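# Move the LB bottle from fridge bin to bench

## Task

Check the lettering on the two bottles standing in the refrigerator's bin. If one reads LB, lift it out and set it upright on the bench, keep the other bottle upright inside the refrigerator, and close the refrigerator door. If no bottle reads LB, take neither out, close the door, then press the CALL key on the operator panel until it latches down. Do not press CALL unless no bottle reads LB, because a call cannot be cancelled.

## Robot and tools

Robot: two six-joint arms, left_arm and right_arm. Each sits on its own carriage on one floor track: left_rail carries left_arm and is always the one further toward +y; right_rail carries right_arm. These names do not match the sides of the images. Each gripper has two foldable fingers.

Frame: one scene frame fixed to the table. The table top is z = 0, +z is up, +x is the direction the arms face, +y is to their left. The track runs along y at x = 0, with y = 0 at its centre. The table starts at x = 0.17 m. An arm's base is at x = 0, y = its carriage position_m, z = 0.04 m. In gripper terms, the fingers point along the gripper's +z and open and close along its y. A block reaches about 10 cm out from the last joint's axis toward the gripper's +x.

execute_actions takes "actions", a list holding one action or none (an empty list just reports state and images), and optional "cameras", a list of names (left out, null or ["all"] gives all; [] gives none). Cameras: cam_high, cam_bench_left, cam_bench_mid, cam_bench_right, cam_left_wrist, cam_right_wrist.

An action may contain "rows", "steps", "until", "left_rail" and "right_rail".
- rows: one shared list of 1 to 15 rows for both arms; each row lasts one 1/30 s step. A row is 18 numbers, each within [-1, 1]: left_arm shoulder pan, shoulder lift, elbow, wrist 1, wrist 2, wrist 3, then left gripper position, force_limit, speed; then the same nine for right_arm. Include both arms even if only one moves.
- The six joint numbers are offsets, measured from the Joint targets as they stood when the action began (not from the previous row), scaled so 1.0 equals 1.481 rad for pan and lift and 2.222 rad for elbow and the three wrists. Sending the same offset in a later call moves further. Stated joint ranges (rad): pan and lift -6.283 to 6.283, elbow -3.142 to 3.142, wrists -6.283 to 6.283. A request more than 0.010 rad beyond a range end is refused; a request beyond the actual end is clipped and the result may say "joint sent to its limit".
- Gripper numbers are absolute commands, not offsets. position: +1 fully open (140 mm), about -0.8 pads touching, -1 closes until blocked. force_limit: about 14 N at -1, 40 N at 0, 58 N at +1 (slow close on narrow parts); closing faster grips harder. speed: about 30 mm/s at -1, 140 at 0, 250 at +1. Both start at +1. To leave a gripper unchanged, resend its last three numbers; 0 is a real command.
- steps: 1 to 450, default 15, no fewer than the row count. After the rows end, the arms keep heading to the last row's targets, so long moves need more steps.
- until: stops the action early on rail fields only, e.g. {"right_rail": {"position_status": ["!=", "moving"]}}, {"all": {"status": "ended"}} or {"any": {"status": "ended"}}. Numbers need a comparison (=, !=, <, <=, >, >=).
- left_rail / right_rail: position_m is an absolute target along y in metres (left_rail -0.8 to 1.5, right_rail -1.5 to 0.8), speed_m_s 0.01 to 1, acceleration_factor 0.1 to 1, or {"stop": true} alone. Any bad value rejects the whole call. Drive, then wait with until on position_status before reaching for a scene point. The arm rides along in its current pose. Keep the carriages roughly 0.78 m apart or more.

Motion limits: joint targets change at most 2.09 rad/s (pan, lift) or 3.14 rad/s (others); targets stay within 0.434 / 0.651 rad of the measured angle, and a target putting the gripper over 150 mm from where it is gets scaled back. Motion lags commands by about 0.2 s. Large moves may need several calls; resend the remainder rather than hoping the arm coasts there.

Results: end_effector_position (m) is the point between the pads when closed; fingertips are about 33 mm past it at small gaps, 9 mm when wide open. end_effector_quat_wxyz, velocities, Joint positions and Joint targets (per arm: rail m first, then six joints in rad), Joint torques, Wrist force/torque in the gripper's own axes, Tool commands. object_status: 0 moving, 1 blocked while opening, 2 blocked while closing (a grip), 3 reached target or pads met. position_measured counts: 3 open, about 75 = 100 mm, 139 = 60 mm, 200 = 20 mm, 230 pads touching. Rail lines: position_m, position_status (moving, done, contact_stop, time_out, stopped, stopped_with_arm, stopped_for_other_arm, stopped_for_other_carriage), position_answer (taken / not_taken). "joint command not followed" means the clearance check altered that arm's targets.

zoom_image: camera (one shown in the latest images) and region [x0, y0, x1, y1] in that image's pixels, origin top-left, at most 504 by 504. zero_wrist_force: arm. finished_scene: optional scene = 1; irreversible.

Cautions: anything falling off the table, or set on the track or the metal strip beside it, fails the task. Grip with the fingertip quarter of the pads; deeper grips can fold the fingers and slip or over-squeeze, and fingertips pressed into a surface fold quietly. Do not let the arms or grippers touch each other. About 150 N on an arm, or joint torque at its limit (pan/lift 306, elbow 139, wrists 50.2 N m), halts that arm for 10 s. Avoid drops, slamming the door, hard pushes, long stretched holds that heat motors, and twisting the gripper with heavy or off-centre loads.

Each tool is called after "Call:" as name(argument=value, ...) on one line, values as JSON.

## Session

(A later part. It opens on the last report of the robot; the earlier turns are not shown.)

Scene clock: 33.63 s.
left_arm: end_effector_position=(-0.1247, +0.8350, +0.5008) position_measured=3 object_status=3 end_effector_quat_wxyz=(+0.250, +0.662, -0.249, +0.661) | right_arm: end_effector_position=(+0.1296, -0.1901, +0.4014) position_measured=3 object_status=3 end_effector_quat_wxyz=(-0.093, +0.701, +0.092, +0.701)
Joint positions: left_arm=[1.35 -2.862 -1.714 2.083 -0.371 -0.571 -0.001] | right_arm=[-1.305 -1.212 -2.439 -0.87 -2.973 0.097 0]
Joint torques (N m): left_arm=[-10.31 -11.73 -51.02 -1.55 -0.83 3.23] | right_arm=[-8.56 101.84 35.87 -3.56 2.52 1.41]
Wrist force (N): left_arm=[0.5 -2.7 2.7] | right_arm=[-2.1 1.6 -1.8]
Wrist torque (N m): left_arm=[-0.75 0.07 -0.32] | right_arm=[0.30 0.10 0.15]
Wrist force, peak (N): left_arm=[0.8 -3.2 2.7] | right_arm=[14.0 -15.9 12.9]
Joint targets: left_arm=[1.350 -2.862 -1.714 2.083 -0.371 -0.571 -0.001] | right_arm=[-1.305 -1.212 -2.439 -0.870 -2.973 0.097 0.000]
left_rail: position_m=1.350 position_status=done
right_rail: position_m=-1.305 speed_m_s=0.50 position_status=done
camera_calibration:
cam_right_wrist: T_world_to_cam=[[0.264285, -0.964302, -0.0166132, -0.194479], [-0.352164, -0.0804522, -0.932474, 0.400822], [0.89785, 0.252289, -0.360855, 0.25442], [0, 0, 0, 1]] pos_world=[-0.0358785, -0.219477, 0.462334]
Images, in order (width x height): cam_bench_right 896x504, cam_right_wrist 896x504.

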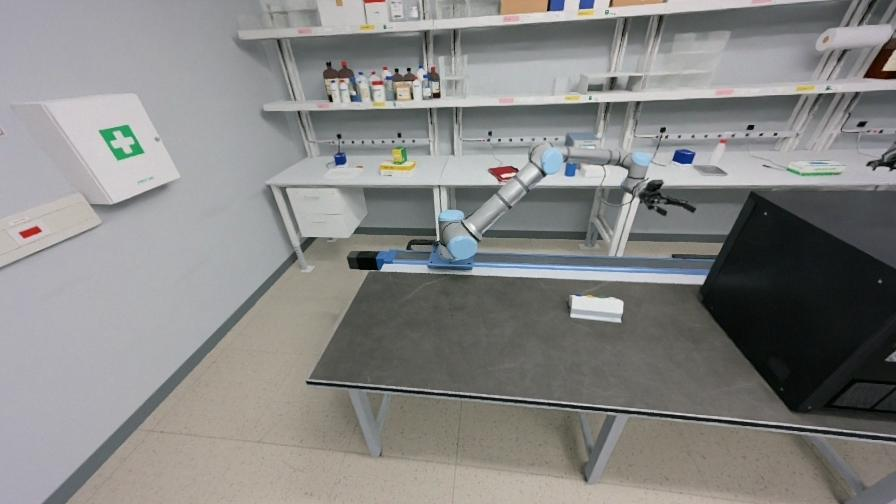

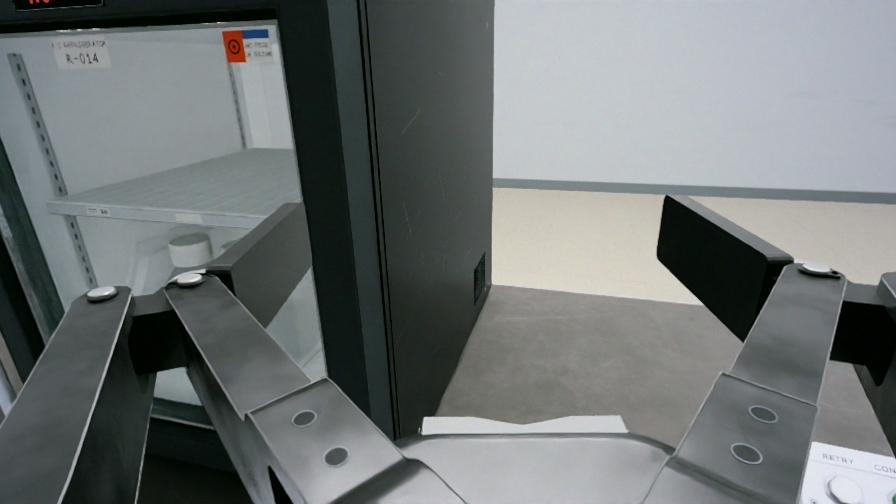

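Call:
execute_actions(actions=[{"right_rail":{"position_m":-0.75},"steps":120,"until":{"right_rail":{"position_status":["!=","moving"]}}}], cameras=["cam_left_wrist","cam_right_wrist"])

Call:
zoom_image(camera="cam_left_wrist", region=[400, 110, 700, 390])

Scene clock: 36.53 s.
left_arm: end_effector_position=(-0.1247, +0.8350, +0.5008) position_measured=3 object_status=3 end_effector_quat_wxyz=(+0.250, +0.662, -0.249, +0.661) | right_arm: end_effector_position=(+0.1296, +0.3649, +0.4013) position_measured=3 object_status=3 end_effector_quat_wxyz=(-0.093, +0.701, +0.092, +0.701)
Joint positions: left_arm=[1.35 -2.862 -1.714 2.083 -0.371 -0.571 -0.001] | right_arm=[-0.75 -1.212 -2.439 -0.87 -2.973 0.097 0]
Joint torques (N m): left_arm=[-9.18 -9.25 -51.25 -1.4 -0.83 3.15] | right_arm=[-4.23 118.12 46.83 0.33 -0.26 1.12]
Wrist force (N): left_arm=[0.6 -2.6 2.7] | right_arm=[-2.4 1.5 -1.9]
Wrist torque (N m): left_arm=[-0.71 0.06 -0.31] | right_arm=[0.27 0.16 0.15]
Wrist force, peak (N): left_arm=[1.0 -3.3 2.6] | right_arm=[-2.5 2.4 -2.1]
Joint targets: left_arm=[1.350 -2.862 -1.714 2.083 -0.371 -0.571 -0.001] | right_arm=[-0.750 -1.212 -2.439 -0.870 -2.973 0.097 0.000]
Tool commands: left_gripper/position=+1.0 left_gripper/force_limit=+1.0 left_gripper/speed=+1.0 right_gripper/position=+1.0 right_gripper/force_limit=+1.0 right_gripper/speed=+1.0
left_rail: position_m=1.350 position_status=done
right_rail: position_m=-0.750 speed_m_s=0.50 position_status=done
camera_calibration:
cam_left_wrist: T_world_to_cam=[[-0.666282, -0.743536, 0.0567651, 0.508315], [-0.249585, 0.150624, -0.956566, 0.331445], [0.702692, -0.651511, -0.285934, 0.960066], [0, 0, 0, 1]] pos_world=[-0.253225, 0.95352, 0.56271]
cam_right_wrist: T_world_to_cam=[[0.264294, -0.964301, -0.0165142, 0.340661], [-0.352105, -0.0805352, -0.932489, 0.445416], [0.89787, 0.252266, -0.360821, 0.114356], [0, 0, 0, 1]] pos_world=[-0.0358785, 0.335523, 0.462233]
Images, in order (width x height): cam_left_wrist 896x504, cam_right_wrist 896x504.

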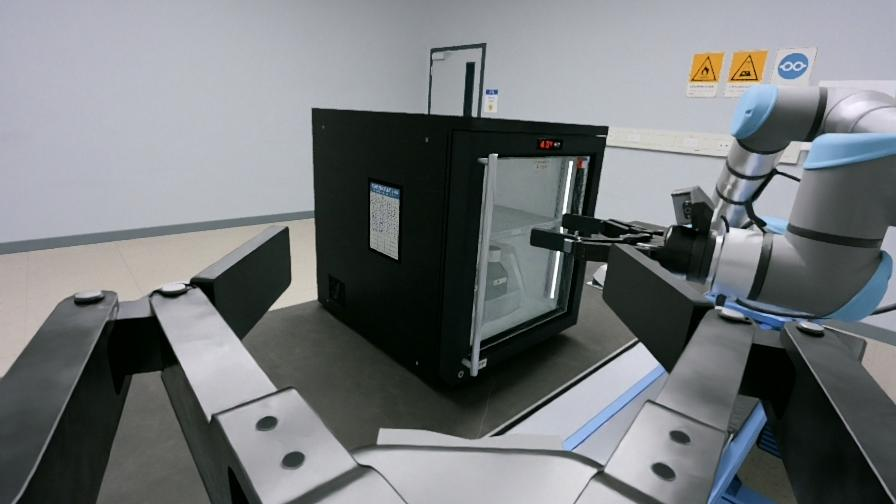

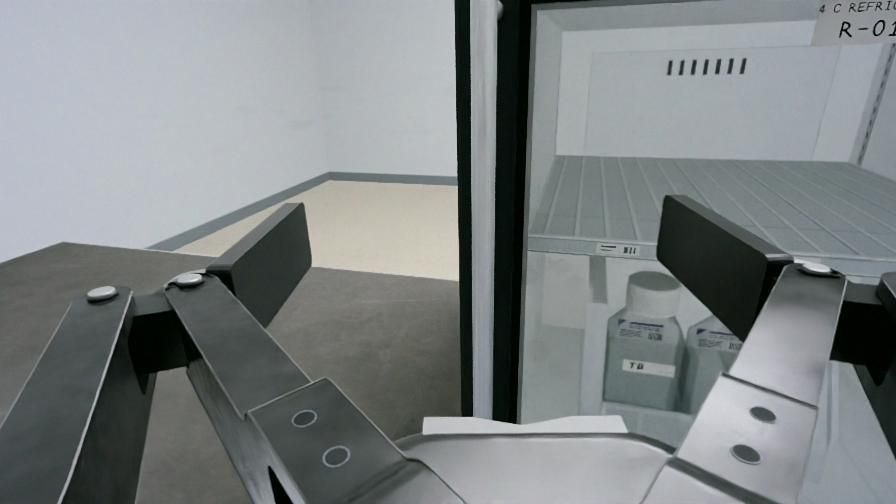

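Scaled by 1.680 from the camera's 896x504 image, which has a finer 1280x720 frame.

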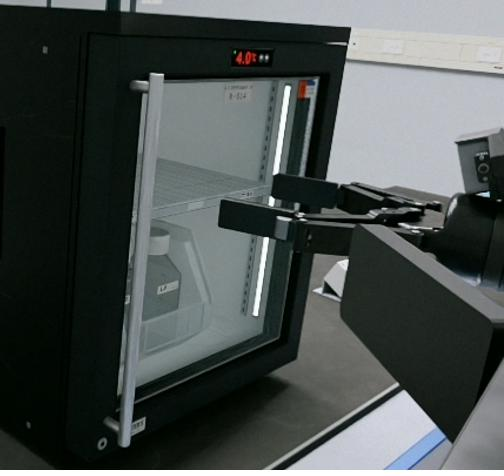

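Call:
execute_actions(actions=[{"rows":[[0,0,0,0,0,0,1,1,1,-0.02,-0.006,0.007,-0.003,-0.013,0,1,1,1],[0,0,0,0,0,0,1,1,1,-0.04,-0.012,0.014,-0.006,-0.026,0,1,1,1],[0,0,0,0,0,0,1,1,1,-0.055,-0.0155,0.0183,-0.0082,-0.0365,0,1,1,1],[0,0,0,0,0,0,1,1,1,-0.0683,-0.0194,0.0228,-0.0102,-0.0455,0,1,1,1]],"steps":25}], cameras=["cam_left_wrist","cam_right_wrist"])

Call:
zoom_image(camera="cam_left_wrist", region=[420, 140, 640, 300])

Scene clock: 38.63 s.
left_arm: end_effector_position=(-0.1247, +0.8350, +0.5008) position_measured=3 object_status=3 end_effector_quat_wxyz=(+0.250, +0.662, -0.249, +0.661) | right_arm: end_effector_position=(+0.2309, +0.3924, +0.4002) position_measured=3 object_status=3 end_effector_quat_wxyz=(-0.092, +0.701, +0.092, +0.701)
Joint positions: left_arm=[1.35 -2.862 -1.714 2.083 -0.371 -0.571 -0.001] | right_arm=[-0.75 -1.313 -2.468 -0.82 -2.995 -0.004 0]
Joint torques (N m): left_arm=[-8.33 -10.51 -51.49 -1.33 -0.82 3.2] | right_arm=[-7.24 103.48 53.19 -3.09 -2.18 0.83]
Wrist force (N): left_arm=[0.3 -2.8 2.5] | right_arm=[-2.3 1.2 -2.0]
Wrist torque (N m): left_arm=[-0.76 0.11 -0.32] | right_arm=[0.22 0.14 0.14]
Wrist force, peak (N): left_arm=[0.5 -3.3 3.0] | right_arm=[-1.7 1.5 -11.8]
Joint targets: left_arm=[1.350 -2.862 -1.714 2.083 -0.371 -0.571 -0.001] | right_arm=[-0.750 -1.313 -2.468 -0.820 -2.995 -0.004 0.000]
left_rail: position_m=1.350 position_status=done
right_rail: position_m=-0.750 speed_m_s=0.50 position_status=done
camera_calibration:
cam_left_wrist: T_world_to_cam=[[-0.666282, -0.743536, 0.0567651, 0.508315], [-0.249585, 0.150624, -0.956566, 0.331445], [0.702692, -0.651511, -0.285934, 0.960066], [0, 0, 0, 1]] pos_world=[-0.253225, 0.95352, 0.56271]
cam_right_wrist: T_world_to_cam=[[0.264216, -0.964333, -0.0158742, 0.340204], [-0.351855, -0.0810536, -0.932539, 0.48238], [0.897991, 0.251977, -0.360721, 0.0160561], [0, 0, 0, 1]] pos_world=[0.0654223, 0.363123, 0.46103]
Images, in order (width x height): cam_left_wrist 896x504, cam_right_wrist 896x504.

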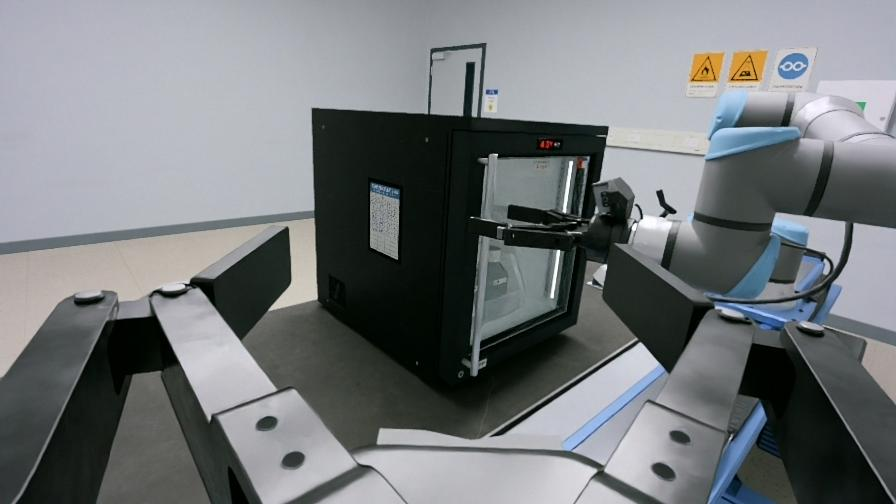

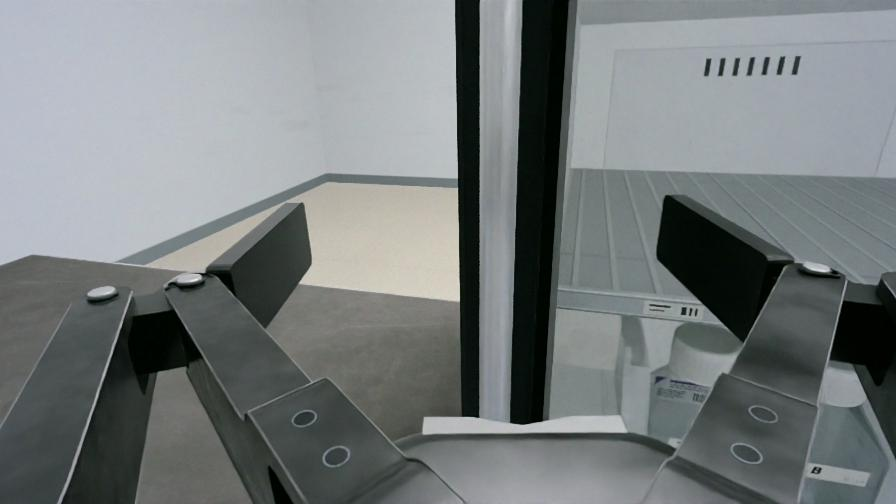

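Scaled by 2.291 from the camera's 896x504 image, which has a finer 1280x720 frame.

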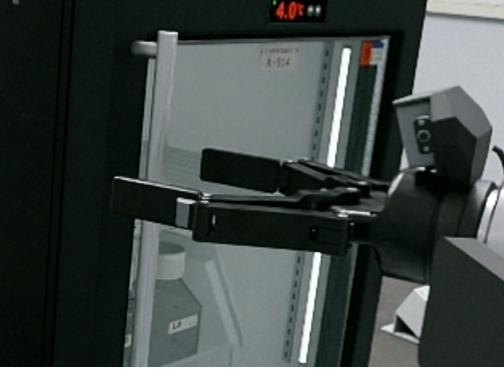

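Call:
execute_actions(actions=[{"right_rail":{"position_m":-0.757},"rows":[[0,0,0,0,0,0,1,1,1,0,0,0,0,0,0,-0.3,-1,-0.6]],"steps":60}], cameras=["cam_left_wrist","cam_right_wrist"])

Call:
zoom_image(camera="cam_left_wrist", region=[420, 140, 640, 300])

Scene clock: 41.30 s.
left_arm: end_effector_position=(-0.1247, +0.8350, +0.5008) position_measured=3 object_status=3 end_effector_quat_wxyz=(+0.250, +0.662, -0.249, +0.661) | right_arm: end_effector_position=(+0.2310, +0.3854, +0.4002) position_measured=167 object_status=3 end_effector_quat_wxyz=(-0.092, +0.701, +0.092, +0.701)
Joint positions: left_arm=[1.35 -2.862 -1.714 2.083 -0.371 -0.571 -0.001] | right_arm=[-0.757 -1.313 -2.468 -0.819 -2.995 -0.004 0]
Joint torques (N m): left_arm=[-8.89 -10.16 -51.56 -1.52 -0.82 3.18] | right_arm=[-4.4 123.84 44.01 0.06 -0.02 0.29]
Wrist force (N): left_arm=[0.7 -2.6 2.3] | right_arm=[-2.0 1.4 -1.7]
Wrist torque (N m): left_arm=[-0.72 0.03 -0.31] | right_arm=[0.27 0.02 0.14]
Wrist force, peak (N): left_arm=[0.9 -3.0 2.7] | right_arm=[-2.0 2.4 -2.2]
Joint targets: left_arm=[1.350 -2.862 -1.714 2.083 -0.371 -0.571 -0.001] | right_arm=[-0.757 -1.313 -2.468 -0.820 -2.995 -0.004 0.000]
left_rail: position_m=1.350 position_status=done
right_rail: position_m=-0.757 speed_m_s=0.50 position_status=done
camera_calibration:
cam_left_wrist: T_world_to_cam=[[-0.666282, -0.743536, 0.0567651, 0.508315], [-0.249585, 0.150624, -0.956566, 0.331445], [0.702692, -0.651511, -0.285934, 0.960066], [0, 0, 0, 1]] pos_world=[-0.253225, 0.95352, 0.56271]
cam_right_wrist: T_world_to_cam=[[0.264216, -0.964333, -0.0158742, 0.333454], [-0.351855, -0.0810536, -0.932539, 0.481813], [0.897991, 0.251977, -0.360721, 0.01782], [0, 0, 0, 1]] pos_world=[0.0654223, 0.356123, 0.46103]
Images, in order (width x height): cam_left_wrist 896x504, cam_right_wrist 896x504.

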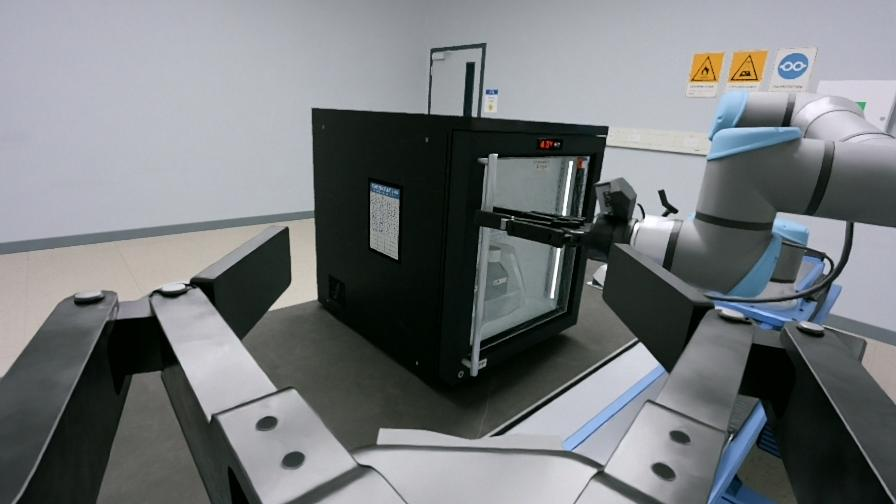

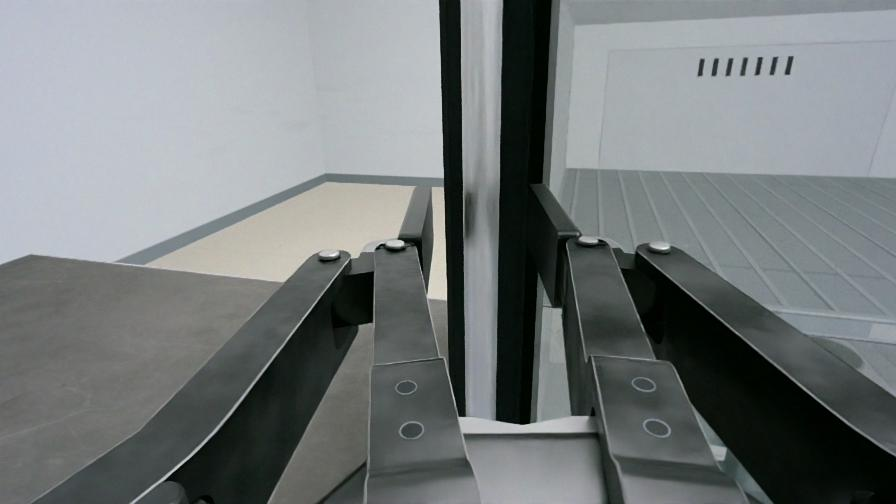

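Scaled by 2.291 from the camera's 896x504 image, which has a finer 1280x720 frame.

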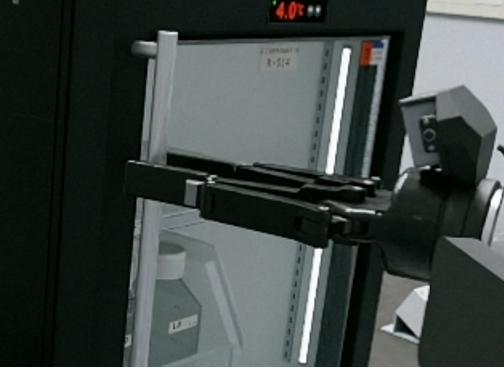

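Call:
execute_actions(actions=[{"rows":[[0,0,0,0,0,0,1,1,1,0,0,0,0,0,0,-1,0.2,-1]],"steps":60}], cameras=["cam_right_wrist"])

Scene clock: 43.77 s.
left_arm: end_effector_position=(-0.1247, +0.8350, +0.5008) position_measured=3 object_status=3 end_effector_quat_wxyz=(+0.250, +0.662, -0.249, +0.661) | right_arm: end_effector_position=(+0.2310, +0.3854, +0.4002) position_measured=211 object_status=2 end_effector_quat_wxyz=(-0.092, +0.701, +0.092, +0.701)
Joint positions: left_arm=[1.35 -2.862 -1.714 2.083 -0.371 -0.571 -0.001] | right_arm=[-0.757 -1.313 -2.468 -0.82 -2.995 -0.004 0]
Joint torques (N m): left_arm=[-7.13 -11.87 -51.52 -1.47 -0.87 3.07] | right_arm=[-1.88 126.45 36.4 2.97 1.05 -0.11]
Wrist force (N): left_arm=[0.8 -2.5 2.4] | right_arm=[-2.3 0.6 -7.1]
Wrist torque (N m): left_arm=[-0.71 0.00 -0.30] | right_arm=[0.30 0.07 0.26]
Wrist force, peak (N): left_arm=[0.4 -3.1 2.7] | right_arm=[-2.2 0.4 -7.2]
Joint targets: left_arm=[1.350 -2.862 -1.714 2.083 -0.371 -0.571 -0.001] | right_arm=[-0.757 -1.313 -2.468 -0.820 -2.995 -0.004 0.000]
left_rail: position_m=1.350 position_status=done
right_rail: position_m=-0.757 speed_m_s=0.50 position_status=done
camera_calibration:
cam_right_wrist: T_world_to_cam=[[0.264216, -0.964333, -0.0158742, 0.333454], [-0.351855, -0.0810536, -0.932539, 0.481813], [0.897991, 0.251977, -0.360721, 0.01782], [0, 0, 0, 1]] pos_world=[0.0654223, 0.356123, 0.46103]
Images, in order (width x height): cam_right_wrist 896x504.

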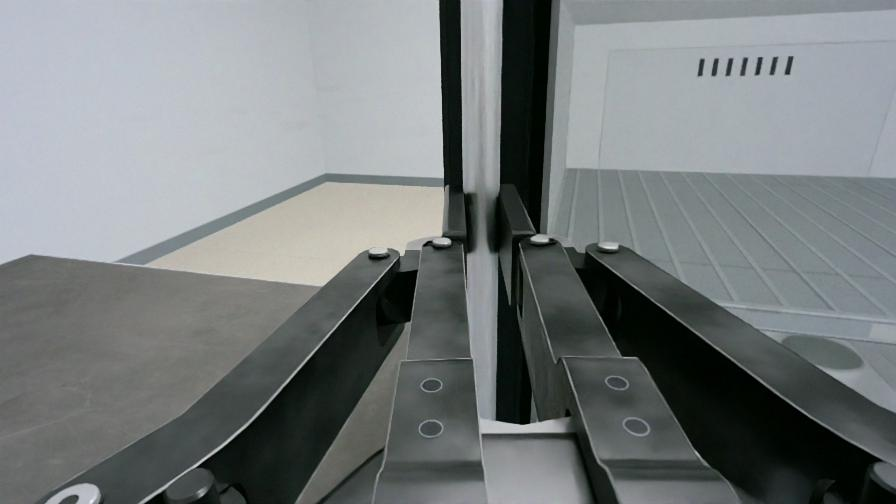

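Call:
execute_actions(actions=[{"rows":[[0,0,0,0,0,0,1,1,1,0.003,0.006,-0.0072,0.0032,-0.0032,0,-1,0.2,-1],[0,0,0,0,0,0,1,1,1,0.006,0.0119,-0.0143,0.0064,-0.0063,0,-1,0.2,-1],[0,0,0,0,0,0,1,1,1,0.0093,0.0178,-0.0215,0.0096,-0.0095,0,-1,0.2,-1],[0,0,0,0,0,0,1,1,1,0.0124,0.0238,-0.0287,0.0128,-0.0127,0,-1,0.2,-1],[0,0,0,0,0,0,1,1,1,0.0155,0.0297,-0.0358,0.016,-0.0159,0,-1,0.2,-1],[0,0,0,0,0,0,1,1,1,0.0186,0.0356,-0.043,0.0192,-0.019,0,-1,0.2,-1],[0,0,0,0,0,0,1,1,1,0.0217,0.0416,-0.0502,0.0224,-0.0222,0,-1,0.2,-1],[0,0,0,0,0,0,1,1,1,0.0248,0.0475,-0.0573,0.0257,-0.0254,0,-1,0.2,-1],[0,0,0,0,0,0,1,1,1,0.0279,0.0535,-0.0645,0.0289,-0.0286,0,-1,0.2,-1],[0,0,0,0,0,0,1,1,1,0.031,0.0594,-0.0717,0.0321,-0.0317,0,-1,0.2,-1],[0,0,0,0,0,0,1,1,1,0.0341,0.0653,-0.0788,0.0353,-0.0349,0,-1,0.2,-1],[0,0,0,0,0,0,1,1,1,0.0372,0.0713,-0.086,0.0385,-0.0381,0,-1,0.2,-1],[0,0,0,0,0,0,1,1,1,0.0403,0.0772,-0.0932,0.0417,-0.0413,0,-1,0.2,-1],[0,0,0,0,0,0,1,1,1,0.0434,0.0832,-0.1003,0.0449,-0.0444,0,-1,0.2,-1],[0,0,0,0,0,0,1,1,1,0.0465,0.0891,-0.1075,0.0481,-0.0476,0,-1,0.2,-1]],"steps":25}], cameras=["cam_left_wrist","cam_right_wrist"])

Scene clock: 47.67 s.
left_arm: end_effector_position=(-0.1247, +0.8350, +0.5008) position_measured=3 object_status=3 end_effector_quat_wxyz=(+0.250, +0.662, -0.249, +0.661) | right_arm: end_effector_position=(+0.1598, +0.3689, +0.4001) position_measured=211 object_status=2 end_effector_quat_wxyz=(-0.153, +0.690, +0.153, +0.690)
Joint positions: left_arm=[1.35 -2.862 -1.714 2.083 -0.371 -0.571 -0.001] | right_arm=[-0.757 -1.244 -2.336 -1.058 -2.889 -0.109 0]
Joint torques (N m): left_arm=[-6.53 -11.16 -51.27 -1.64 -0.88 3.17] | right_arm=[39.18 108.98 48.01 10.07 -20.66 -0.68]
Wrist force (N): left_arm=[0.6 -2.7 2.5] | right_arm=[-1.6 51.3 -8.3]
Wrist torque (N m): left_arm=[-0.74 0.04 -0.31] | right_arm=[-0.81 0.03 0.33]
Wrist force, peak (N): left_arm=[0.6 -3.1 2.8] | right_arm=[-34.5 68.1 -10.2]
Joint targets: left_arm=[1.350 -2.862 -1.714 2.083 -0.371 -0.571 -0.001] | right_arm=[-0.757 -1.244 -2.336 -1.058 -2.888 -0.110 0.000]
left_rail: position_m=1.350 position_status=done
right_rail: position_m=-0.757 speed_m_s=0.50 position_status=done
camera_calibration:
cam_left_wrist: T_world_to_cam=[[-0.666282, -0.743536, 0.0567651, 0.508315], [-0.249585, 0.150624, -0.956566, 0.331445], [0.702692, -0.651511, -0.285934, 0.960066], [0, 0, 0, 1]] pos_world=[-0.253225, 0.95352, 0.56271]
cam_right_wrist: T_world_to_cam=[[0.42756, -0.903846, -0.0159606, 0.287981], [-0.332389, -0.140767, -0.932578, 0.4744], [0.840661, 0.404038, -0.360615, 0.0388765], [0, 0, 0, 1]] pos_world=[0.00187441, 0.311362, 0.461031]
Images, in order (width x height): cam_left_wrist 896x504, cam_right_wrist 896x504.

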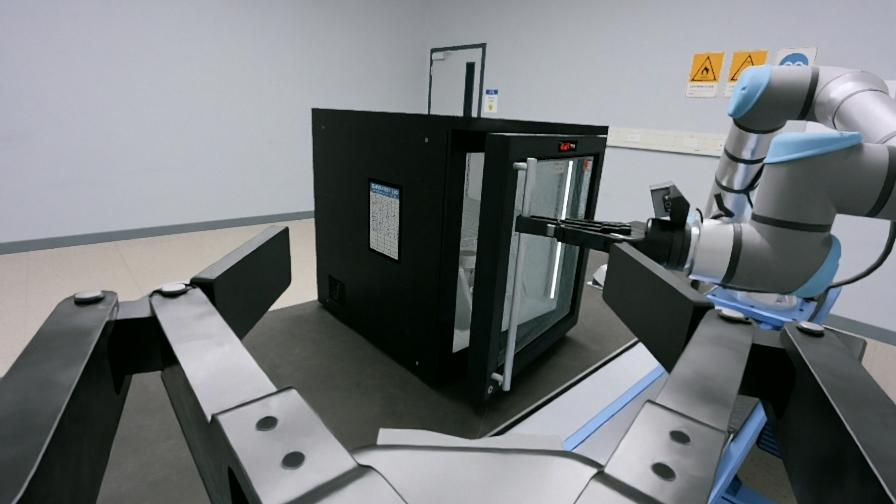

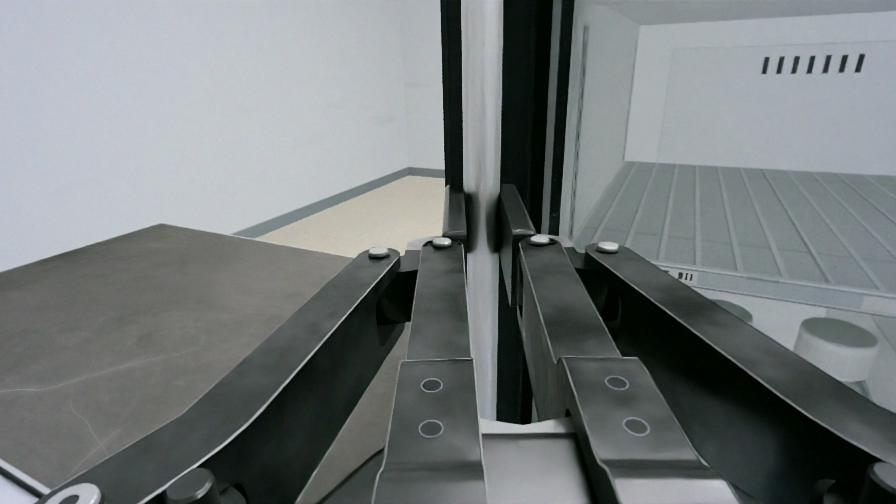

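Call:
execute_actions(actions=[{"right_rail":{"position_m":-0.760},"steps":15}], cameras=[])

Scene clock: 48.77 s.
left_arm: end_effector_position=(-0.1247, +0.8350, +0.5008) position_measured=3 object_status=3 end_effector_quat_wxyz=(+0.250, +0.662, -0.249, +0.661) | right_arm: end_effector_position=(+0.1595, +0.3660, +0.4001) position_measured=211 object_status=2 end_effector_quat_wxyz=(-0.153, +0.690, +0.153, +0.690)
Joint positions: left_arm=[1.35 -2.862 -1.714 2.083 -0.371 -0.571 -0.001] | right_arm=[-0.76 -1.244 -2.336 -1.058 -2.888 -0.11 0]
Joint torques (N m): left_arm=[-6.38 -9.92 -50.78 -1.4 -0.63 3.01] | right_arm=[-21.36 104.2 40.22 -7.42 15.83 -1.21]
Wrist force (N): left_arm=[1.0 -2.9 2.5] | right_arm=[0.5 -35.9 4.7]
Wrist torque (N m): left_arm=[-0.77 -0.03 -0.31] | right_arm=[0.79 0.10 0.31]
Wrist force, peak (N): left_arm=[0.9 -3.0 2.7] | right_arm=[-0.9 51.6 -7.7]
Joint targets: left_arm=[1.350 -2.862 -1.714 2.083 -0.371 -0.571 -0.001] | right_arm=[-0.760 -1.244 -2.336 -1.058 -2.888 -0.110 0.000]
Tool commands: left_gripper/position=+1.0 left_gripper/force_limit=+1.0 left_gripper/speed=+1.0 right_gripper/position=-1.0 right_gripper/force_limit=+0.2 right_gripper/speed=-1.0
left_rail: position_m=1.350 position_status=done
right_rail: position_m=-0.760 speed_m_s=0.50 position_status=done
No camera images: "cameras" was empty.

Call:
execute_actions(actions=[{"right_rail":{"position_m":-0.7604},"rows":[[0,0,0,0,0,0,1,1,1,0.0045,0.0084,-0.0102,0.0041,-0.0048,0,-1,0.2,-1],[0,0,0,0,0,0,1,1,1,0.0091,0.0169,-0.0202,0.0081,-0.0096,0,-1,0.2,-1],[0,0,0,0,0,0,1,1,1,0.0136,0.0253,-0.0302,0.0122,-0.0145,0,-1,0.2,-1],[0,0,0,0,0,0,1,1,1,0.0182,0.0337,-0.04,0.0162,-0.0193,0,-1,0.2,-1],[0,0,0,0,0,0,1,1,1,0.0227,0.0422,-0.0498,0.0203,-0.0241,0,-1,0.2,-1],[0,0,0,0,0,0,1,1,1,0.0272,0.0506,-0.0594,0.0244,-0.0289,0,-1,0.2,-1],[0,0,0,0,0,0,1,1,1,0.0318,0.059,-0.0689,0.0284,-0.0337,0,-1,0.2,-1],[0,0,0,0,0,0,1,1,1,0.0363,0.0674,-0.0783,0.0325,-0.0386,0,-1,0.2,-1],[0,0,0,0,0,0,1,1,1,0.0409,0.0759,-0.0876,0.0365,-0.0434,0,-1,0.2,-1],[0,0,0,0,0,0,1,1,1,0.0454,0.0843,-0.0968,0.0406,-0.0482,0,-1,0.2,-1]],"steps":20}], cameras=[])

Scene clock: 51.63 s.
left_arm: end_effector_position=(-0.1247, +0.8350, +0.5008) position_measured=3 object_status=3 end_effector_quat_wxyz=(+0.250, +0.662, -0.249, +0.661) | right_arm: end_effector_position=(+0.0927, +0.3368, +0.4002) position_measured=211 object_status=2 end_effector_quat_wxyz=(-0.213, +0.674, +0.212, +0.674)
Joint positions: left_arm=[1.35 -2.862 -1.714 2.083 -0.371 -0.571 -0.001] | right_arm=[-0.76 -1.177 -2.211 -1.273 -2.798 -0.216 0]
Joint torques (N m): left_arm=[-5.59 -10.35 -51.74 -1.57 -0.71 3.25] | right_arm=[6.48 115.76 29.07 1.79 4.48 -1.57]
Wrist force (N): left_arm=[0.9 -3.1 2.5] | right_arm=[-4.4 -17.6 2.0]
Wrist torque (N m): left_arm=[-0.84 -0.02 -0.31] | right_arm=[0.21 0.01 0.33]
Wrist force, peak (N): left_arm=[0.8 -3.2 2.5] | right_arm=[3.4 -47.1 12.5]
Joint targets: left_arm=[1.350 -2.862 -1.714 2.083 -0.371 -0.571 -0.001] | right_arm=[-0.760 -1.177 -2.211 -1.273 -2.798 -0.217 0.000]
left_rail: position_m=1.350 position_status=done
right_rail: position_m=-0.760 speed_m_s=0.50 position_status=done
No camera images: "cameras" was empty.

Call:
execute_actions(actions=[{"rows":[[0,0,0,0,0,0,1,1,1,0.0044,0.0083,-0.0095,0.0035,-0.0049,0,-1,0.2,-1],[0,0,0,0,0,0,1,1,1,0.0088,0.0166,-0.0188,0.007,-0.0098,0,-1,0.2,-1],[0,0,0,0,0,0,1,1,1,0.0132,0.0249,-0.0281,0.0105,-0.0148,0,-1,0.2,-1],[0,0,0,0,0,0,1,1,1,0.0176,0.0332,-0.0373,0.014,-0.0197,0,-1,0.2,-1],[0,0,0,0,0,0,1,1,1,0.0221,0.0415,-0.0464,0.0175,-0.0246,0,-1,0.2,-1],[0,0,0,0,0,0,1,1,1,0.0265,0.0497,-0.0553,0.021,-0.0295,0,-1,0.2,-1],[0,0,0,0,0,0,1,1,1,0.0309,0.058,-0.0642,0.0245,-0.0344,0,-1,0.2,-1],[0,0,0,0,0,0,1,1,1,0.0353,0.0663,-0.073,0.028,-0.0394,0,-1,0.2,-1],[0,0,0,0,0,0,1,1,1,0.0397,0.0746,-0.0816,0.0315,-0.0443,0,-1,0.2,-1],[0,0,0,0,0,0,1,1,1,0.0441,0.0829,-0.0902,0.035,-0.0492,0,-1,0.2,-1]],"steps":20}], cameras=[])

Scene clock: 53.60 s.
left_arm: end_effector_position=(-0.1247, +0.8350, +0.5008) position_measured=3 object_status=3 end_effector_quat_wxyz=(+0.250, +0.662, -0.249, +0.661) | right_arm: end_effector_position=(+0.0313, +0.2971, +0.4002) position_measured=211 object_status=2 end_effector_quat_wxyz=(-0.271, +0.653, +0.270, +0.653)
Joint positions: left_arm=[1.35 -2.862 -1.714 2.083 -0.371 -0.571 -0.001] | right_arm=[-0.76 -1.112 -2.088 -1.473 -2.721 -0.326 0]
Joint torques (N m): left_arm=[-3.13 -10.5 -51.05 -1.38 -0.66 2.87] | right_arm=[14.97 101.12 34.01 5.5 -3.03 -1.32]
Wrist force (N): left_arm=[0.5 -3.1 2.4] | right_arm=[-6.5 0.5 -1.5]
Wrist torque (N m): left_arm=[-0.84 0.07 -0.32] | right_arm=[-0.39 -0.07 0.29]
Wrist force, peak (N): left_arm=[0.7 -3.1 2.8] | right_arm=[-20.8 8.0 -6.4]
Joint targets: left_arm=[1.350 -2.862 -1.714 2.083 -0.371 -0.571 -0.001] | right_arm=[-0.760 -1.111 -2.088 -1.474 -2.720 -0.326 0.000]
left_rail: position_m=1.350 position_status=done
right_rail: position_m=-0.760 speed_m_s=0.50 position_status=done
No camera images: "cameras" was empty.

Call:
execute_actions(actions=[{"right_rail":{"position_m":-0.761},"rows":[[0,0,0,0,0,0,1,1,1,0.0051,0.0102,-0.0109,0.0035,-0.0064,0,-1,0.2,-1],[0,0,0,0,0,0,1,1,1,0.0103,0.0205,-0.0218,0.007,-0.0128,0,-1,0.2,-1],[0,0,0,0,0,0,1,1,1,0.0154,0.0309,-0.0326,0.0105,-0.0192,0,-1,0.2,-1],[0,0,0,0,0,0,1,1,1,0.0205,0.0414,-0.0433,0.0139,-0.0256,0,-1,0.2,-1],[0,0,0,0,0,0,1,1,1,0.0256,0.0519,-0.054,0.0174,-0.032,0,-1,0.2,-1],[0,0,0,0,0,0,1,1,1,0.0308,0.0624,-0.0645,0.0209,-0.0384,0,-1,0.2,-1],[0,0,0,0,0,0,1,1,1,0.0359,0.073,-0.075,0.0244,-0.0448,0,-1,0.2,-1],[0,0,0,0,0,0,1,1,1,0.041,0.0837,-0.0854,0.0279,-0.0512,0,-1,0.2,-1],[0,0,0,0,0,0,1,1,1,0.0461,0.0945,-0.0958,0.0314,-0.0576,0,-1,0.2,-1],[0,0,0,0,0,0,1,1,1,0.0513,0.1053,-0.1061,0.0348,-0.064,0,-1,0.2,-1],[0,0,0,0,0,0,1,1,1,0.0564,0.1162,-0.1163,0.0383,-0.0704,0,-1,0.2,-1],[0,0,0,0,0,0,1,1,1,0.0615,0.1271,-0.1265,0.0418,-0.0768,0,-1,0.2,-1]],"steps":22}], cameras=[])

Scene clock: 55.93 s.
left_arm: end_effector_position=(-0.1247, +0.8350, +0.5008) position_measured=3 object_status=3 end_effector_quat_wxyz=(+0.250, +0.662, -0.249, +0.661) | right_arm: end_effector_position=(-0.0453, +0.2184, +0.4003) position_measured=211 object_status=2 end_effector_quat_wxyz=(-0.354, +0.612, +0.353, +0.612)
Joint positions: left_arm=[1.35 -2.862 -1.714 2.083 -0.371 -0.571 -0.001] | right_arm=[-0.761 -1.02 -1.9 -1.755 -2.628 -0.496 0]
Joint torques (N m): left_arm=[-2.69 -10.13 -51.79 -1.33 -0.4 2.87] | right_arm=[-7.2 96.85 26.44 2.42 8.12 -1.65]
Wrist force (N): left_arm=[0.7 -2.6 2.6] | right_arm=[-10.9 -29.2 4.2]
Wrist torque (N m): left_arm=[-0.73 0.03 -0.31] | right_arm=[0.29 -0.08 0.20]
Wrist force, peak (N): left_arm=[0.4 -3.4 2.4] | right_arm=[-36.5 -5.1 -5.6]
Joint targets: left_arm=[1.350 -2.862 -1.714 2.083 -0.371 -0.571 -0.001] | right_arm=[-0.761 -1.020 -1.900 -1.755 -2.628 -0.497 0.000]
left_rail: position_m=1.350 position_status=done
right_rail: position_m=-0.761 speed_m_s=0.50 position_status=done
No camera images: "cameras" was empty.

Call:
execute_actions(actions=[{"rows":[[0,0,0,0,0,0,1,1,1,0.0045,0.0109,-0.01,0.0021,-0.0068,0,-1,0.2,-1],[0,0,0,0,0,0,1,1,1,0.009,0.022,-0.02,0.0043,-0.0136,0,-1,0.2,-1],[0,0,0,0,0,0,1,1,1,0.0136,0.0331,-0.0299,0.0064,-0.0204,0,-1,0.2,-1],[0,0,0,0,0,0,1,1,1,0.0181,0.0443,-0.0398,0.0085,-0.0272,0,-1,0.2,-1],[0,0,0,0,0,0,1,1,1,0.0226,0.0555,-0.0496,0.0107,-0.034,0,-1,0.2,-1],[0,0,0,0,0,0,1,1,1,0.0271,0.0668,-0.0593,0.0128,-0.0408,0,-1,0.2,-1],[0,0,0,0,0,0,1,1,1,0.0317,0.0782,-0.069,0.0149,-0.0476,0,-1,0.2,-1],[0,0,0,0,0,0,1,1,1,0.0362,0.0897,-0.0786,0.0171,-0.0544,0,-1,0.2,-1],[0,0,0,0,0,0,1,1,1,0.0407,0.1012,-0.0881,0.0192,-0.0612,0,-1,0.2,-1],[0,0,0,0,0,0,1,1,1,0.0452,0.1128,-0.0976,0.0213,-0.068,0,-1,0.2,-1],[0,0,0,0,0,0,1,1,1,0.0498,0.1244,-0.107,0.0235,-0.0748,0,-1,0.2,-1],[0,0,0,0,0,0,1,1,1,0.0543,0.1361,-0.1163,0.0256,-0.0816,0,-1,0.2,-1]],"steps":22}], cameras=["cam_left_wrist","cam_right_wrist"])

Scene clock: 57.90 s.
left_arm: end_effector_position=(-0.1247, +0.8350, +0.5008) position_measured=3 object_status=3 end_effector_quat_wxyz=(+0.250, +0.662, -0.249, +0.661) | right_arm: end_effector_position=(-0.1010, +0.1224, +0.4004) position_measured=211 object_status=2 end_effector_quat_wxyz=(-0.431, +0.561, +0.430, +0.561)
Joint positions: left_arm=[1.35 -2.862 -1.714 2.083 -0.371 -0.571 -0.001] | right_arm=[-0.761 -0.94 -1.698 -2.013 -2.571 -0.678 0]
Joint torques (N m): left_arm=[-3.14 -10.77 -51.65 -1.37 -0.63 2.59] | right_arm=[-15.82 75.7 22.81 3.36 13.17 -1.3]
Wrist force (N): left_arm=[0.9 -2.9 2.1] | right_arm=[-12.7 -42.3 6.7]
Wrist torque (N m): left_arm=[-0.79 -0.02 -0.31] | right_arm=[0.61 -0.17 0.09]
Wrist force, peak (N): left_arm=[1.1 -3.2 2.8] | right_arm=[-41.8 -41.1 1.9]
Joint targets: left_arm=[1.350 -2.862 -1.714 2.083 -0.371 -0.571 -0.001] | right_arm=[-0.761 -0.940 -1.698 -2.013 -2.571 -0.678 0.000]
left_rail: position_m=1.350 position_status=done
right_rail: position_m=-0.761 speed_m_s=0.50 position_status=done
camera_calibration:
cam_left_wrist: T_world_to_cam=[[-0.666282, -0.743536, 0.0567651, 0.508315], [-0.249585, 0.150624, -0.956566, 0.331445], [0.702692, -0.651511, -0.285934, 0.960066], [0, 0, 0, 1]] pos_world=[-0.253225, 0.95352, 0.56271]
cam_right_wrist: T_world_to_cam=[[0.967138, -0.253744, -0.0160856, 0.151622], [-0.105923, -0.34459, -0.932758, 0.401135], [0.231139, 0.90381, -0.360143, 0.234996], [0, 0, 0, 1]] pos_world=[-0.158466, -0.0356911, 0.461233]
Images, in order (width x height): cam_left_wrist 896x504, cam_right_wrist 896x504.

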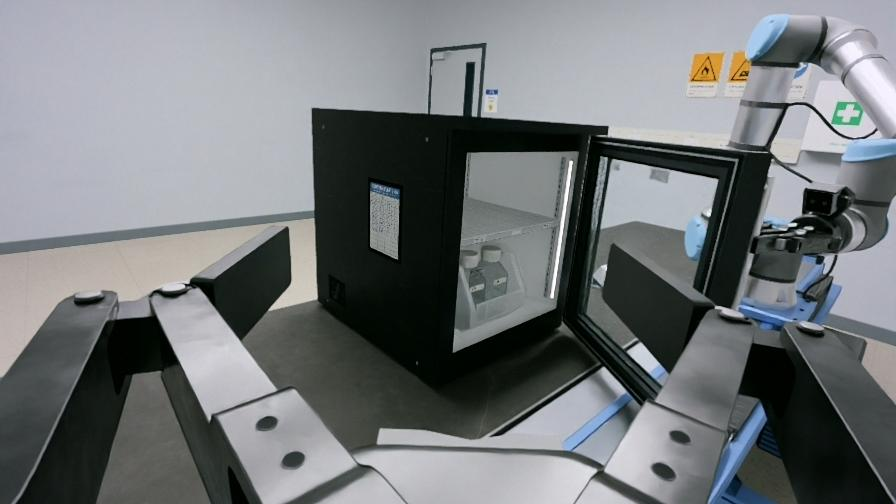

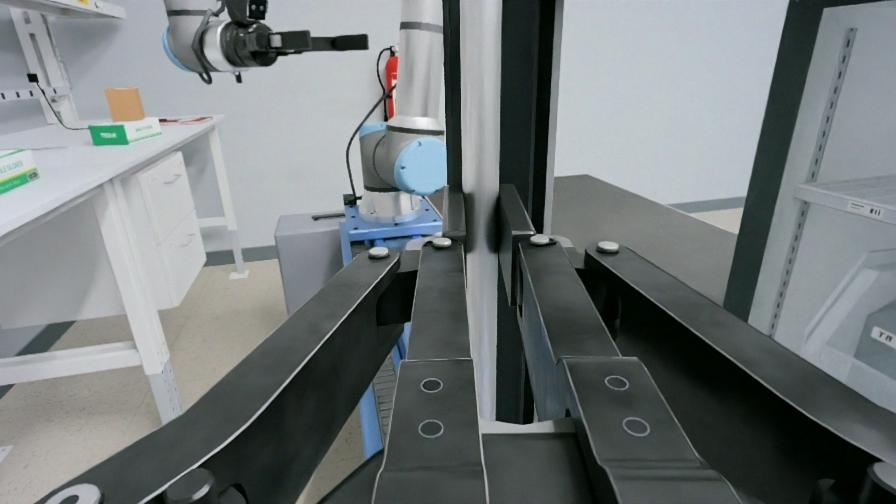

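Call:
execute_actions(actions=[{"rows":[[0,0,0,0,0,0,1,1,1,0.005,0.0121,-0.0089,0.0002,-0.0077,0,-1,0.2,-1],[0,0,0,0,0,0,1,1,1,0.009,0.0243,-0.0177,0.0003,-0.0155,0,-1,0.2,-1],[0,0,0,0,0,0,1,1,1,0.012,0.0366,-0.0265,0.0005,-0.0232,0,-1,0.2,-1],[0,0,0,0,0,0,1,1,1,0.0155,0.049,-0.0353,0.0007,-0.0309,0,-1,0.2,-1],[0,0,0,0,0,0,1,1,1,0.0187,0.0615,-0.044,0.0008,-0.0387,0,-1,0.2,-1],[0,0,0,0,0,0,1,1,1,0.022,0.0741,-0.0526,0.001,-0.0464,0,-1,0.2,-1],[0,0,0,0,0,0,1,1,1,0.025,0.0868,-0.0612,0.0012,-0.0541,0,-1,0.2,-1],[0,0,0,0,0,0,1,1,1,0.0278,0.0996,-0.0697,0.0013,-0.0619,0,-1,0.2,-1],[0,0,0,0,0,0,1,1,1,0.0305,0.1124,-0.0782,0.0015,-0.0696,0,-1,0.2,-1],[0,0,0,0,0,0,1,1,1,0.033,0.1252,-0.0866,0.0017,-0.0773,0,-1,0.2,-1],[0,0,0,0,0,0,1,1,1,0.0355,0.1381,-0.0949,0.0018,-0.0851,0,-1,0.2,-1],[0,0,0,0,0,0,1,1,1,0.0377,0.151,-0.1032,0.002,-0.0928,0,-1,0.2,-1]],"steps":22}], cameras=[])

Scene clock: 60.27 s.
left_arm: end_effector_position=(-0.1247, +0.8350, +0.5008) position_measured=3 object_status=3 end_effector_quat_wxyz=(+0.250, +0.662, -0.249, +0.661) | right_arm: end_effector_position=(-0.1320, +0.0154, +0.3996) position_measured=211 object_status=2 end_effector_quat_wxyz=(+0.500, -0.500, -0.500, -0.500) end_effector_velocity=(+0.002, -0.001, -0.001) end_effector_angular_velocity=(+0.000, +0.001, +0.001)
Joint positions: left_arm=[1.35 -2.862 -1.714 2.083 -0.371 -0.571 -0.001] | right_arm=[-0.761 -0.884 -1.475 -2.242 -2.566 -0.884 0]
Joint velocities: left_arm=[within noise] | right_arm=[0.001 -0.001 0.003 -0.003 0 -0.002 0.001]
Joint torques (N m): left_arm=[-2.57 -11.66 -51.82 -1.21 -0.56 2.88] | right_arm=[-10.06 43.77 16.98 -0.33 8.35 -1.46]
Wrist force (N): left_arm=[0.6 -2.9 2.6] | right_arm=[3.4 -30.2 4.0]
Wrist torque (N m): left_arm=[-0.78 0.06 -0.31] | right_arm=[0.20 0.16 0.07]
Wrist force, peak (N): left_arm=[0.9 -3.0 2.9] | right_arm=[-10.5 -43.4 6.9]
Joint targets: left_arm=[1.350 -2.862 -1.714 2.083 -0.371 -0.571 -0.001] | right_arm=[-0.761 -0.884 -1.475 -2.243 -2.566 -0.884 0.000]
left_rail: position_m=1.350 position_status=done
right_rail: position_m=-0.761 speed_m_s=0.50 position_status=done
No camera images: "cameras" was empty.

Call:
execute_actions(actions=[{"rows":[[0.4159,0.3169,-0.0271,-0.1833,-0.0468,0,1,1,1,0,0,0,0,0,0,-1,0.2,-1]],"steps":35}], cameras=[])

Call:
execute_actions(actions=[{"left_rail":{"position_m":0.84},"steps":120,"until":{"left_rail":{"position_status":["!=","moving"]}}}], cameras=["cam_left_wrist","cam_right_wrist","cam_high"])

Scene clock: 66.40 s.
left_arm: end_effector_position=(+0.0992, +0.7701, +0.2800) position_measured=3 object_status=3 end_effector_quat_wxyz=(+0.000, +0.707, +0.000, +0.707) | right_arm: end_effector_position=(-0.1320, +0.0152, +0.3995) position_measured=211 object_status=2 end_effector_quat_wxyz=(+0.500, -0.500, -0.500, -0.500)
Joint positions: left_arm=[1.35 -2.246 -1.245 2.023 -0.778 -0.675 -0.001] | right_arm=[-0.761 -0.884 -1.475 -2.243 -2.566 -0.884 0]
Joint torques (N m): left_arm=[19.83 -36.59 -40.45 -2.24 -2.6 2.52] | right_arm=[-12.06 35.94 14.85 -6.15 10.39 -1.4]
Wrist force (N): left_arm=[-0.1 -3.2 2.7] | right_arm=[6.8 -31.3 4.3]
Wrist torque (N m): left_arm=[-0.75 0.12 -0.34] | right_arm=[0.22 0.21 0.07]
Wrist force, peak (N): left_arm=[12.3 -9.6 -3.5] | right_arm=[6.8 -31.8 4.4]
Joint targets: left_arm=[1.350 -2.246 -1.244 2.023 -0.778 -0.675 -0.001] | right_arm=[-0.761 -0.884 -1.475 -2.243 -2.566 -0.884 0.000]
left_rail: position_m=1.350 position_status=done
right_rail: position_m=-0.761 speed_m_s=0.50 position_status=done
No camera images: "cameras" was empty.

Scene clock: 68.17 s.
left_arm: end_effector_position=(+0.0992, +0.2601, +0.2800) position_measured=3 object_status=3 end_effector_quat_wxyz=(+0.000, +0.707, +0.000, +0.707) | right_arm: end_effector_position=(-0.1320, +0.0152, +0.3995) position_measured=211 object_status=2 end_effector_quat_wxyz=(+0.500, -0.500, -0.500, -0.500)
Joint positions: left_arm=[0.84 -2.246 -1.244 2.023 -0.778 -0.675 -0.001] | right_arm=[-0.761 -0.884 -1.475 -2.243 -2.566 -0.884 0]
Joint torques (N m): left_arm=[10.33 -57.51 -23.08 1.33 1.4 2.3] | right_arm=[-13.4 32.53 13.84 -5.88 11.29 -1.39]
Wrist force (N): left_arm=[-0.2 -3.4 2.7] | right_arm=[6.9 -31.4 4.2]
Wrist torque (N m): left_arm=[-0.80 0.15 -0.34] | right_arm=[0.20 0.17 0.07]
Wrist force, peak (N): left_arm=[0.0 -5.6 2.5] | right_arm=[6.9 -31.6 4.3]
Joint targets: left_arm=[0.840 -2.246 -1.244 2.023 -0.778 -0.675 -0.001] | right_arm=[-0.761 -0.884 -1.475 -2.243 -2.566 -0.884 0.000]
Tool commands: left_gripper/position=+1.0 left_gripper/force_limit=+1.0 left_gripper/speed=+1.0 right_gripper/position=-1.0 right_gripper/force_limit=+0.2 right_gripper/speed=-1.0
left_rail: position_m=0.840 position_status=done
right_rail: position_m=-0.761 speed_m_s=0.50 position_status=done
camera_calibration:
cam_left_wrist: T_world_to_cam=[[-0.0105585, -0.998417, 0.0552464, 0.244254], [-0.285899, -0.0499289, -0.956958, 0.318551], [0.958202, -0.0258989, -0.284919, 0.176736], [0, 0, 0, 1]] pos_world=[-0.0756961, 0.264349, 0.341701]
cam_right_wrist: T_world_to_cam=[[0.99987, 0.00581315, -0.0150544, 0.154376], [-0.0119396, -0.361128, -0.93244, 0.372572], [-0.010857, 0.932498, -0.361011, 0.306638], [0, 0, 0, 1]] pos_world=[-0.146579, -0.152291, 0.460425]
Images, in order (width x height): cam_high 896x504, cam_left_wrist 896x504, cam_right_wrist 896x504.

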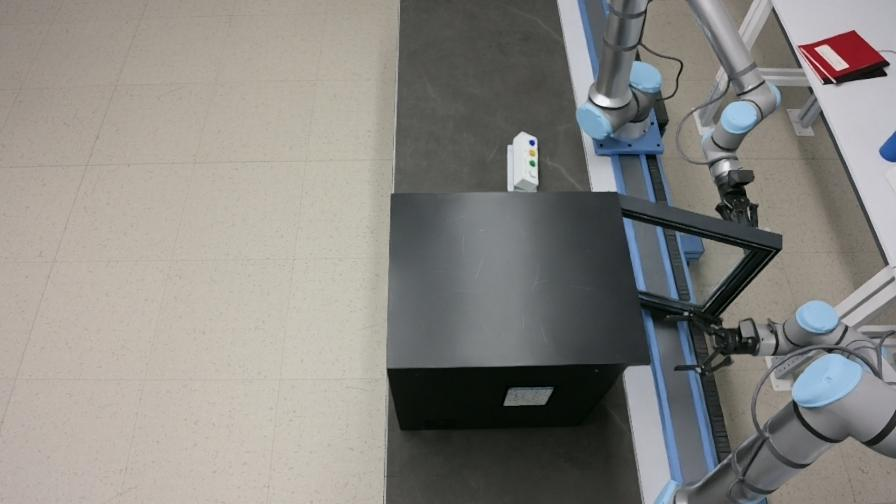

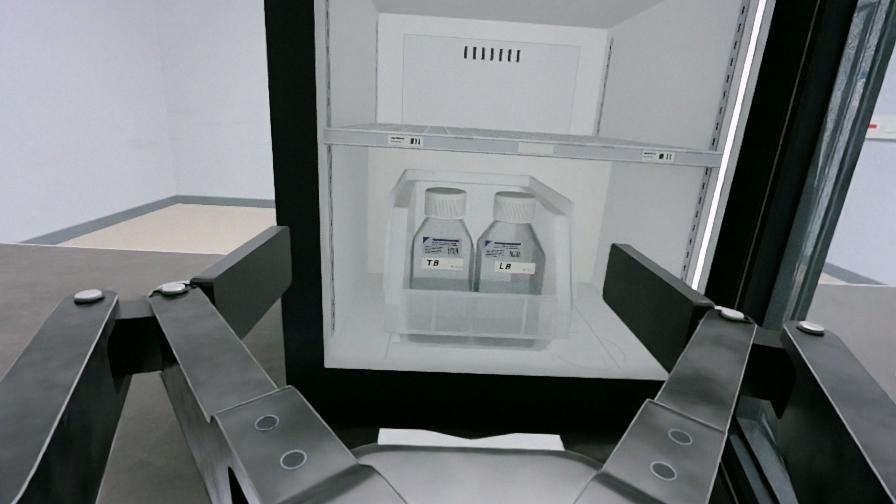

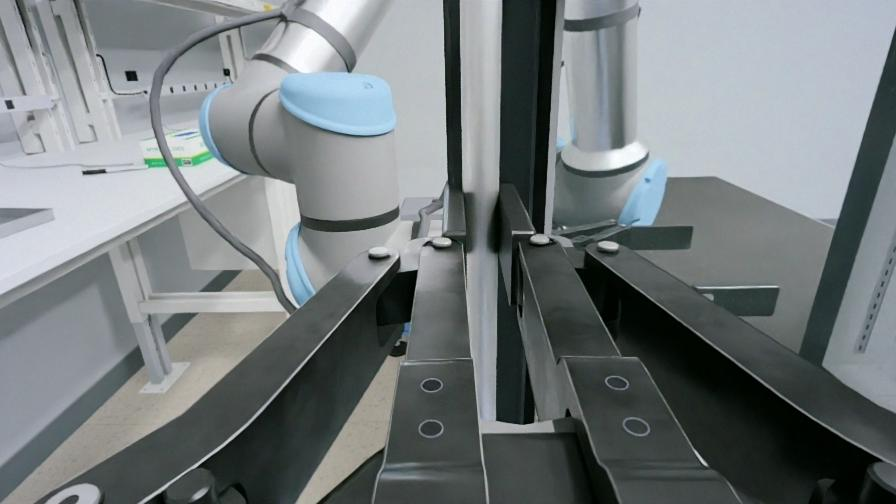

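Call:
zoom_image(camera="cam_left_wrist", region=[360, 120, 620, 350])

Call:
zoom_image(camera="cam_left_wrist", region=[410, 230, 560, 300])

Scaled by 1.938 from the camera's 896x504 image, which has a finer 1280x720 frame.

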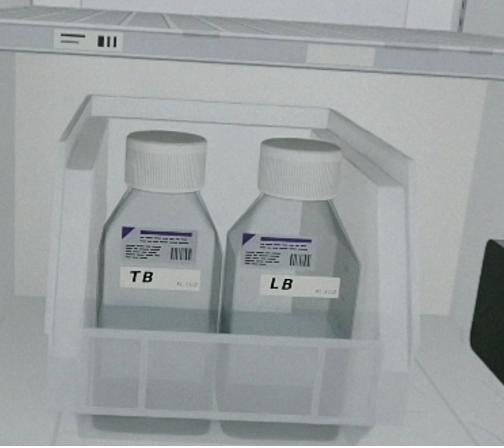

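Scaled by 3.360 from the camera's 896x504 image, which has a finer 1280x720 frame.

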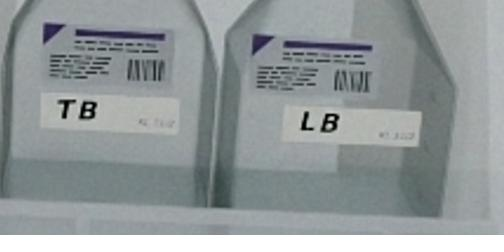

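Call:
execute_actions(actions=[{"rows":[[0.118,0.0305,-0.0137,-0.0067,0.0785,0,0.048,0,0,0,0,0,0,0,0,-1,0.2,-1],[0.118,0.0305,-0.0137,-0.0067,0.0785,0,0.048,0,0,0,0,0,0,0,0,-1,0.2,-1],[0.118,0.0305,-0.0137,-0.0067,0.0785,0,0.048,0,0,0,0,0,0,0,0,-1,0.2,-1],[0.118,0.0305,-0.0137,-0.0067,0.0785,0,0.048,0,0,0,0,0,0,0,0,-1,0.2,-1],[0.118,0.0305,-0.0137,-0.0067,0.0785,0,0.048,0,0,0,0,0,0,0,0,-1,0.2,-1],[0.2358,0.0611,-0.0275,-0.0133,0.1571,0,0.048,0,0,0,0,0,0,0,0,-1,0.2,-1]],"steps":35}], cameras=["cam_left_wrist"])

Scene clock: 75.87 s.
left_arm: end_effector_position=(+0.2994, +0.1750, +0.2480) position_measured=123 object_status=3 end_effector_quat_wxyz=(+0.000, +0.707, +0.000, +0.707) | right_arm: end_effector_position=(-0.1320, +0.0152, +0.3995) position_measured=211 object_status=2 end_effector_quat_wxyz=(+0.500, -0.500, -0.500, -0.500)
Joint positions: left_arm=[0.84 -1.897 -1.154 1.962 -0.808 -0.326 -0.001] | right_arm=[-0.761 -0.884 -1.475 -2.243 -2.566 -0.884 0]
Joint torques (N m): left_arm=[19.96 -45.51 -40.88 -3.43 2.91 2.37] | right_arm=[-20.26 25.87 14.86 -6.07 11.78 -1.05]
Wrist force (N): left_arm=[0.5 -2.1 2.8] | right_arm=[6.8 -31.5 3.9]
Wrist torque (N m): left_arm=[-0.50 -0.04 -0.24] | right_arm=[0.19 0.21 0.07]
Wrist force, peak (N): left_arm=[0.6 -9.3 -12.6] | right_arm=[6.9 -31.7 4.2]
Joint targets: left_arm=[0.840 -1.897 -1.154 1.962 -0.808 -0.326 -0.001] | right_arm=[-0.761 -0.884 -1.475 -2.243 -2.566 -0.884 0.000]
left_rail: position_m=0.840 position_status=done
right_rail: position_m=-0.761 speed_m_s=0.50 position_status=done
camera_calibration:
cam_left_wrist: T_world_to_cam=[[-0.0104218, -0.998414, 0.0553163, 0.163126], [-0.286107, -0.0500292, -0.956891, 0.341065], [0.958141, -0.0257989, -0.285132, -0.0264298], [0, 0, 0, 1]] pos_world=[0.124605, 0.179249, 0.309802]
Images, in order (width x height): cam_left_wrist 896x504.

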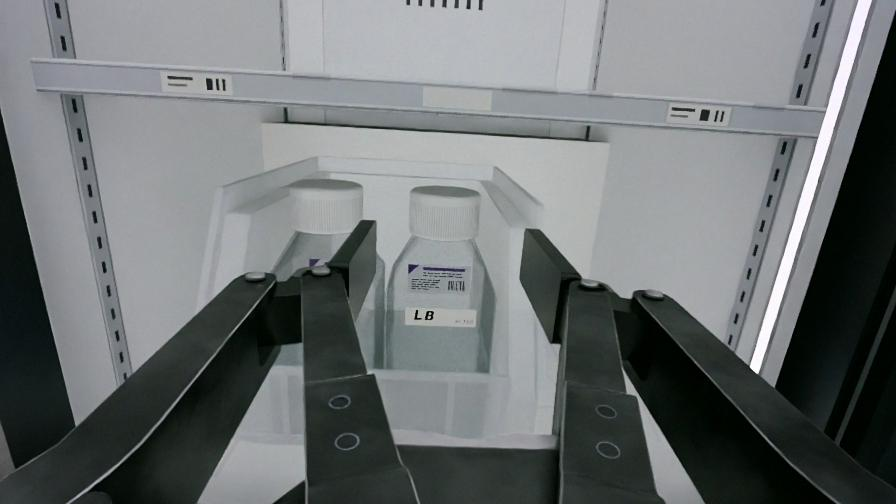

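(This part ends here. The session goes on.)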